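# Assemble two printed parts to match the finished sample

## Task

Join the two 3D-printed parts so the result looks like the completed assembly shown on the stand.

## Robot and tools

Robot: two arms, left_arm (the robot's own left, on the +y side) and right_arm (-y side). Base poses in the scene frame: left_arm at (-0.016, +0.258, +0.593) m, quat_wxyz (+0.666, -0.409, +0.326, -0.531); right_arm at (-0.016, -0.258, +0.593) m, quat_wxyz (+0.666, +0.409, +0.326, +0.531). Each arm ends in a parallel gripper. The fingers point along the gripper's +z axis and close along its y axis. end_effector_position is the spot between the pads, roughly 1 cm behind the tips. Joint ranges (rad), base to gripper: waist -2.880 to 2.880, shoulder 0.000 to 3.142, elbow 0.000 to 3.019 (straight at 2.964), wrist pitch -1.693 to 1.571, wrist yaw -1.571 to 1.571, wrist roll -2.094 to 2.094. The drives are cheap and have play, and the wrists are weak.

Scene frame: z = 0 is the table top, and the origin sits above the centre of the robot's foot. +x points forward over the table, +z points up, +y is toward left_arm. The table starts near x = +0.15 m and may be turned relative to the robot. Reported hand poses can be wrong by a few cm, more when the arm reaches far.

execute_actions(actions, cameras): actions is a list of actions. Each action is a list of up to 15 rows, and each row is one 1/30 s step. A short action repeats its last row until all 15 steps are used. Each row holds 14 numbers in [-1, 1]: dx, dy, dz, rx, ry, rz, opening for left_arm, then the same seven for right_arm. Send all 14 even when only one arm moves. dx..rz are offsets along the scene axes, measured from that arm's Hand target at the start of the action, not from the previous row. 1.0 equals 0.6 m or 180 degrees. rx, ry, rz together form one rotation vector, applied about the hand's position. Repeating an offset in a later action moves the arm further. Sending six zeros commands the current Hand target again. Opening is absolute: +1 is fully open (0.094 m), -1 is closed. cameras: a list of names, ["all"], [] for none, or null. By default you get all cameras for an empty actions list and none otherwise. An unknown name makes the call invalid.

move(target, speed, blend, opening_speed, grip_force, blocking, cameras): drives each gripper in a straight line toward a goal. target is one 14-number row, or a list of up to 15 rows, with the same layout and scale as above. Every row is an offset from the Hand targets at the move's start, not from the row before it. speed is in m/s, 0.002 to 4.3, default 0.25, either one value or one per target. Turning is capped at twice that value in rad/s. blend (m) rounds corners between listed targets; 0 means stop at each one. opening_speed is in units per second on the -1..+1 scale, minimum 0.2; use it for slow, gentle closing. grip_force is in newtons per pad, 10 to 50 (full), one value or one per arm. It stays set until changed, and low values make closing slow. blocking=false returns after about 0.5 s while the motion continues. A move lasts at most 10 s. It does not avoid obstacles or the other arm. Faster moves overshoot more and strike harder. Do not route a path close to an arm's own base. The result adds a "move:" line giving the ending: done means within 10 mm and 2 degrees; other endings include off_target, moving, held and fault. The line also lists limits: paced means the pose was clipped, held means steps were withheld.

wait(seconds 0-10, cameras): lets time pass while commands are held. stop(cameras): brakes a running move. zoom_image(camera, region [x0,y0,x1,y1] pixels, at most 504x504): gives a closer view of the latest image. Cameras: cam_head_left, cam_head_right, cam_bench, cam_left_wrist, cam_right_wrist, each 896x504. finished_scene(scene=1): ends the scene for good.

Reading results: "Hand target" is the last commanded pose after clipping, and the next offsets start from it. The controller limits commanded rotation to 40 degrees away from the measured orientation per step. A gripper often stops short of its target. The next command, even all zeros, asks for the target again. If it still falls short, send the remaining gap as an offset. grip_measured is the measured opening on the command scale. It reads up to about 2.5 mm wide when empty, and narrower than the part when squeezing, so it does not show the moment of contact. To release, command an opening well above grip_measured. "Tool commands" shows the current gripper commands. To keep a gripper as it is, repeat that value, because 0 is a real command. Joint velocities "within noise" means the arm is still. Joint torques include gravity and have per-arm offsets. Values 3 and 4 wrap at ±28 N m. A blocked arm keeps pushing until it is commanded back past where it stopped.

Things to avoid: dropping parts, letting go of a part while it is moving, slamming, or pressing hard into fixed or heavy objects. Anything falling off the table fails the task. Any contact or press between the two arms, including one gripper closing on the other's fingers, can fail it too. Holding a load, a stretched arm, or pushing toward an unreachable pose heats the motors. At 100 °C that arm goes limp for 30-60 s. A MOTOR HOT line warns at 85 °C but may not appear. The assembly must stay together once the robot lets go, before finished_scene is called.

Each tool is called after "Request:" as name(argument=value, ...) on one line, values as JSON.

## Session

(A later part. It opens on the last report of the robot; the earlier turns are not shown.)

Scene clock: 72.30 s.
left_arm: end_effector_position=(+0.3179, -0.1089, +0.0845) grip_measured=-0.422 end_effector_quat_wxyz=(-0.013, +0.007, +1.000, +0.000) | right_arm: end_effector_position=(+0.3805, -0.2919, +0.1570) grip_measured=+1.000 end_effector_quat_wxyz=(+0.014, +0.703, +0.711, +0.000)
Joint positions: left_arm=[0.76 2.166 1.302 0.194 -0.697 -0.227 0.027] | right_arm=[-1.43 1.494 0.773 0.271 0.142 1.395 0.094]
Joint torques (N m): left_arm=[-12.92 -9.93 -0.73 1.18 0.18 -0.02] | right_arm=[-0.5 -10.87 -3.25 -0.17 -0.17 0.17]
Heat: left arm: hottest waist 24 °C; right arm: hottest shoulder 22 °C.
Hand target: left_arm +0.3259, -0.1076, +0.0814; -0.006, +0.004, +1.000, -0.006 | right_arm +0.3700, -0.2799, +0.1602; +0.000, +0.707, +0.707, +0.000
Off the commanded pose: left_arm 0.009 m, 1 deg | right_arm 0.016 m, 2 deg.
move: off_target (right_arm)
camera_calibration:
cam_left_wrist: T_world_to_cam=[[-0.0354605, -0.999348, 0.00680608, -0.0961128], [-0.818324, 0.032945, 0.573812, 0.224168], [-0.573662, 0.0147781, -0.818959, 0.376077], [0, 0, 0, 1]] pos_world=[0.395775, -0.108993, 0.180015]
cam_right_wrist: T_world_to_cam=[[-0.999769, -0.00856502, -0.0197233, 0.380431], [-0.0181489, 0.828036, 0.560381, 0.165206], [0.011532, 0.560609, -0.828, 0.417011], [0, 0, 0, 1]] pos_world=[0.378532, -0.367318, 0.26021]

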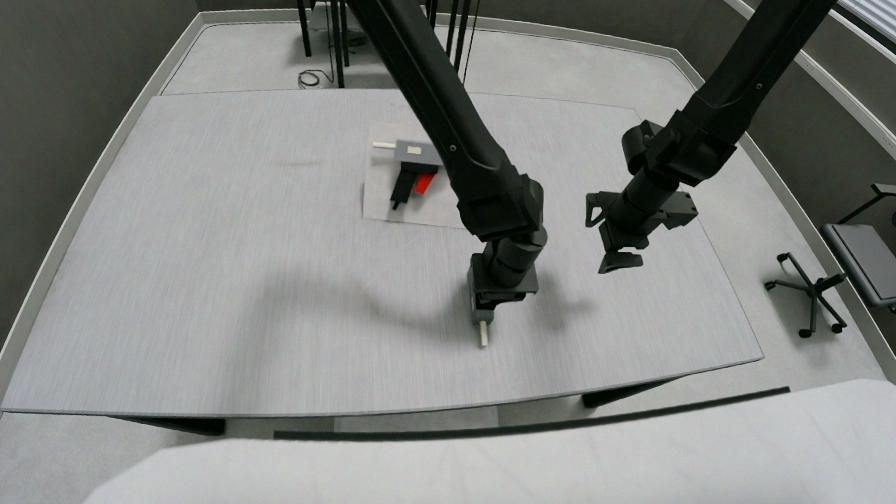

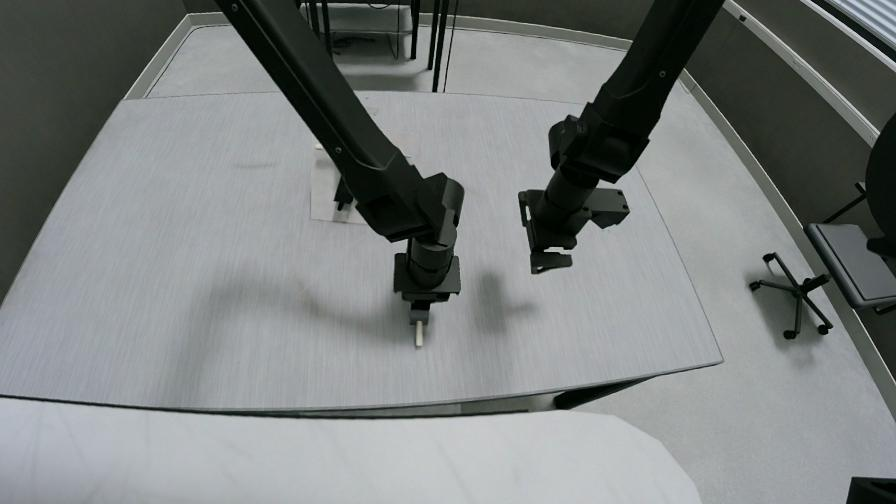

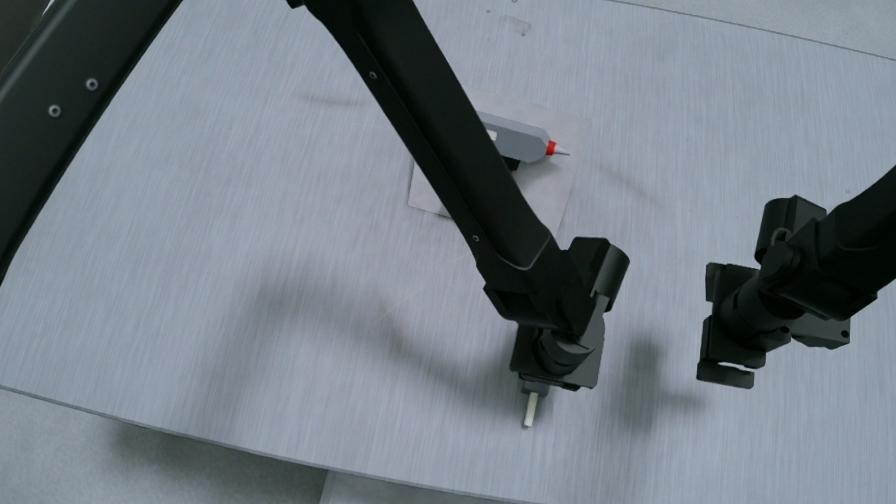

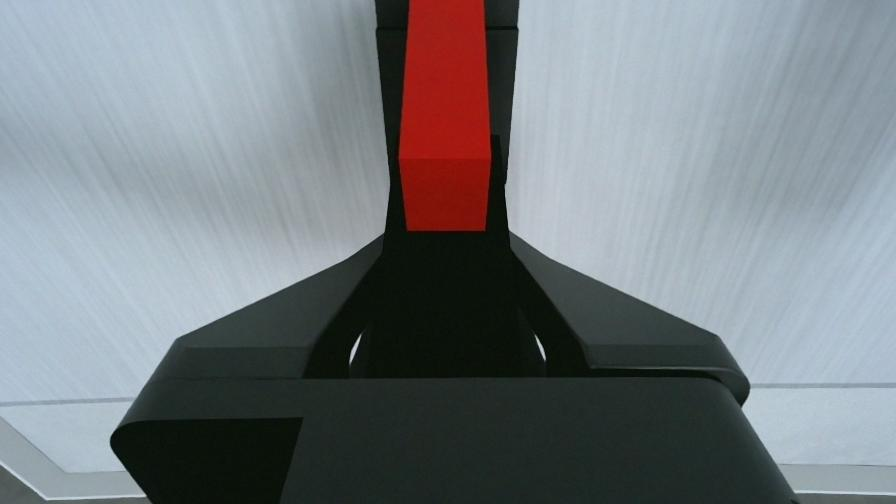

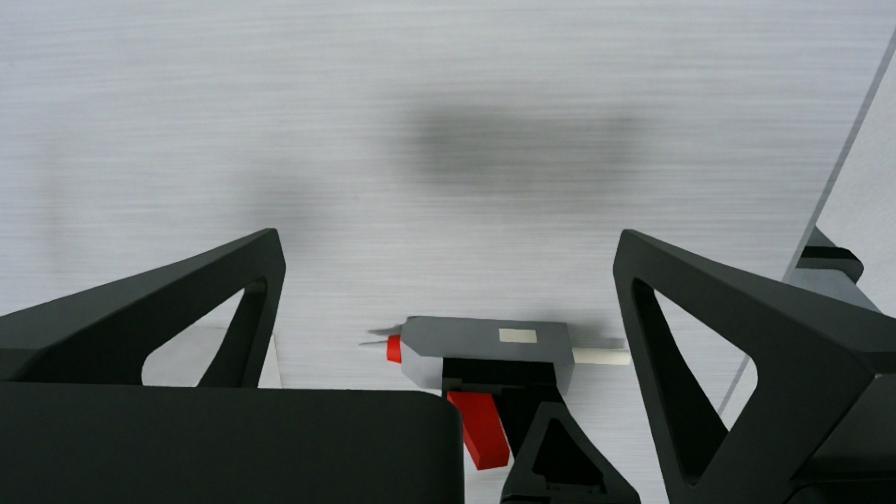

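Request:
move(target=[[0,0,0,0,0,0,0.2,0,0,0,0,0,0,1],[0,0,0.2,0,0,0,0.2,0,0,0,0,0,0,1],[-0.03,0.2,0.25,0,0,0,0.2,0,0,0,0,0,0,1]], speed=0.12, opening_speed=0.6, cameras=["all"])

Request:
zoom_image(camera="cam_right_wrist", region=[370, 290, 630, 490])

Request:
zoom_image(camera="cam_head_left", region=[420, 240, 540, 360])

Scene clock: 79.37 s.
left_arm: end_effector_position=(+0.3052, +0.0102, +0.2251) grip_measured=+0.197 end_effector_quat_wxyz=(-0.015, +0.000, +1.000, -0.003) | right_arm: end_effector_position=(+0.3805, -0.2919, +0.1570) grip_measured=+1.000 end_effector_quat_wxyz=(+0.014, +0.703, +0.711, +0.000)
Joint positions: left_arm=[0.752 1.702 0.782 0.245 -0.696 -0.249 0.056] | right_arm=[-1.43 1.494 0.773 0.271 0.142 1.395 0.094]
Joint torques (N m): left_arm=[-9.41 -9.88 -2.15 1.29 0.01 0] | right_arm=[-0.5 -10.87 -3.25 -0.2 -0.16 0.16]
Heat: left arm: hottest waist 24 °C; right arm: hottest shoulder 22 °C.
Hand target: left_arm +0.3079, +0.0124, +0.2314; -0.006, +0.004, +1.000, -0.006 | right_arm +0.3700, -0.2799, +0.1602; +0.000, +0.707, +0.707, +0.000
Off the commanded pose: left_arm 0.007 m, 1 deg | right_arm 0.016 m, 2 deg.
move: off_target (right_arm)
camera_calibration:
cam_left_wrist: T_world_to_cam=[[-0.0213143, -0.999684, 0.0133584, 0.0156699], [-0.816738, 0.0251168, 0.576461, 0.128235], [-0.576614, 0.00137655, -0.817015, 0.482783], [0, 0, 0, 1]] pos_world=[0.383448, 0.0117796, 0.320309]
cam_right_wrist: T_world_to_cam=[[-0.999769, -0.00856502, -0.0197233, 0.380431], [-0.0181489, 0.828036, 0.560381, 0.165206], [0.011532, 0.560609, -0.828, 0.417011], [0, 0, 0, 1]] pos_world=[0.378532, -0.367318, 0.26021]

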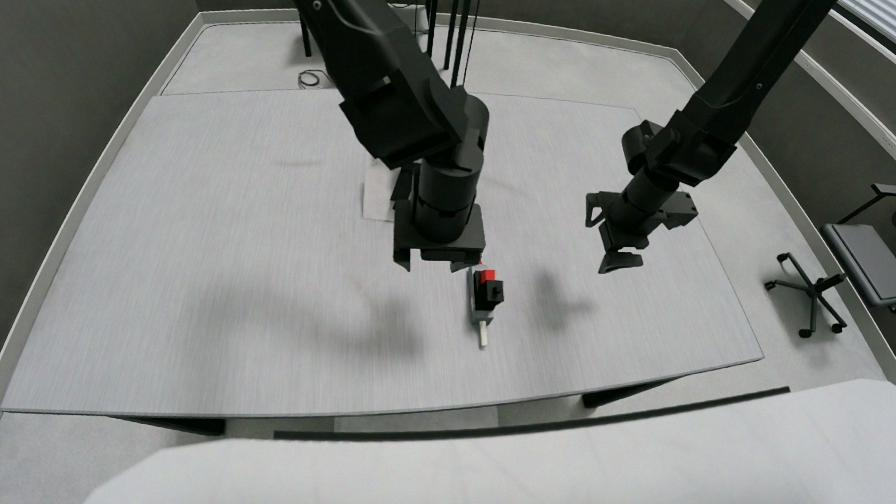

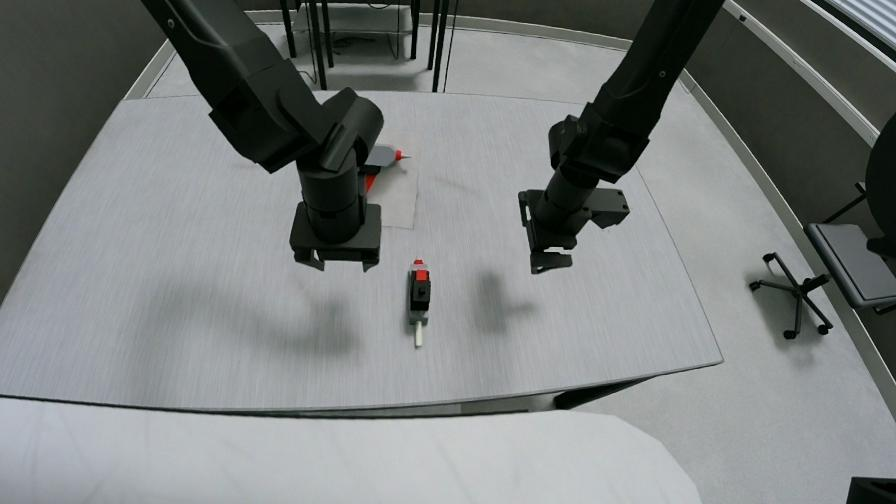

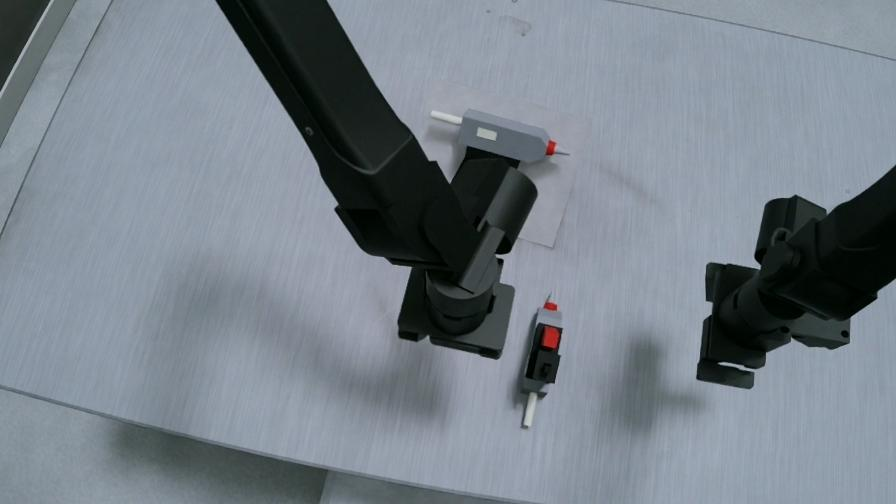

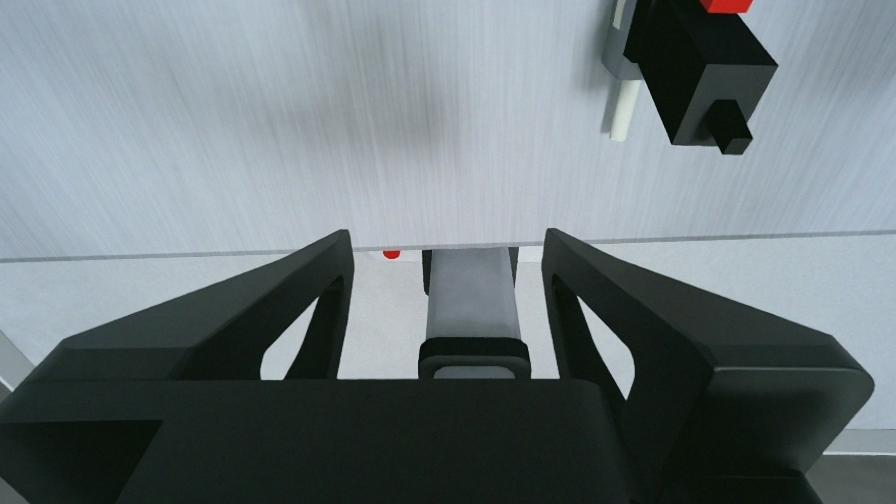

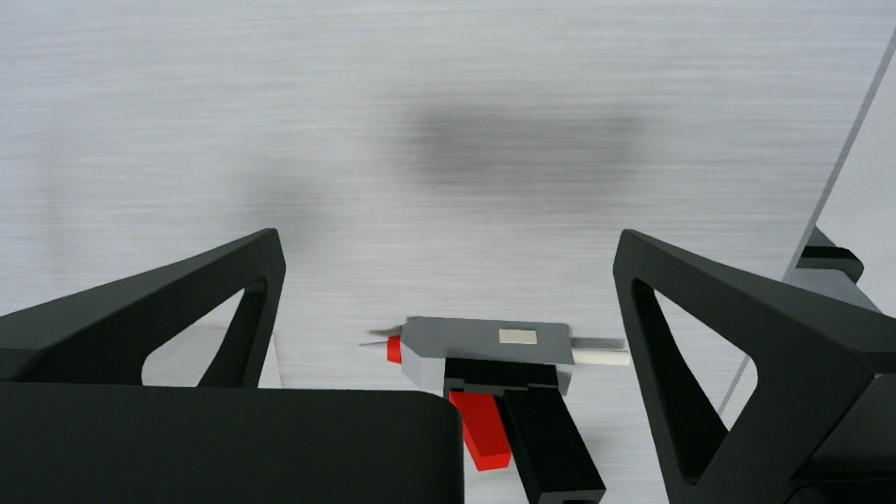

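Scaled by 1.938 from the camera's 896x504 image, which has a finer 1280x720 frame.

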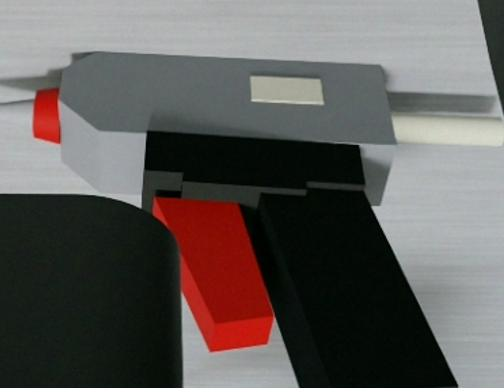

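Scaled by 4.200 from the camera's 896x504 image, which has a finer 1280x720 frame.

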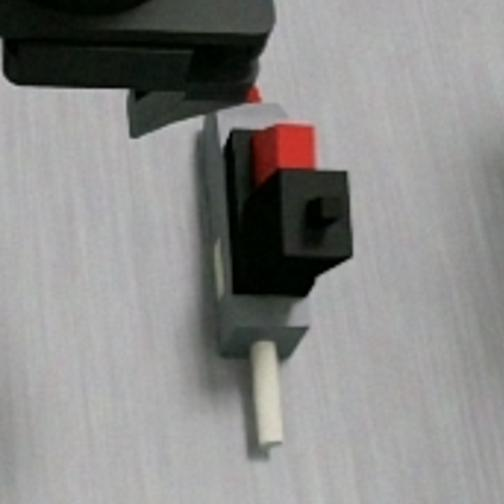

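Request:
finished_scene()

The scene is finished: the task was done.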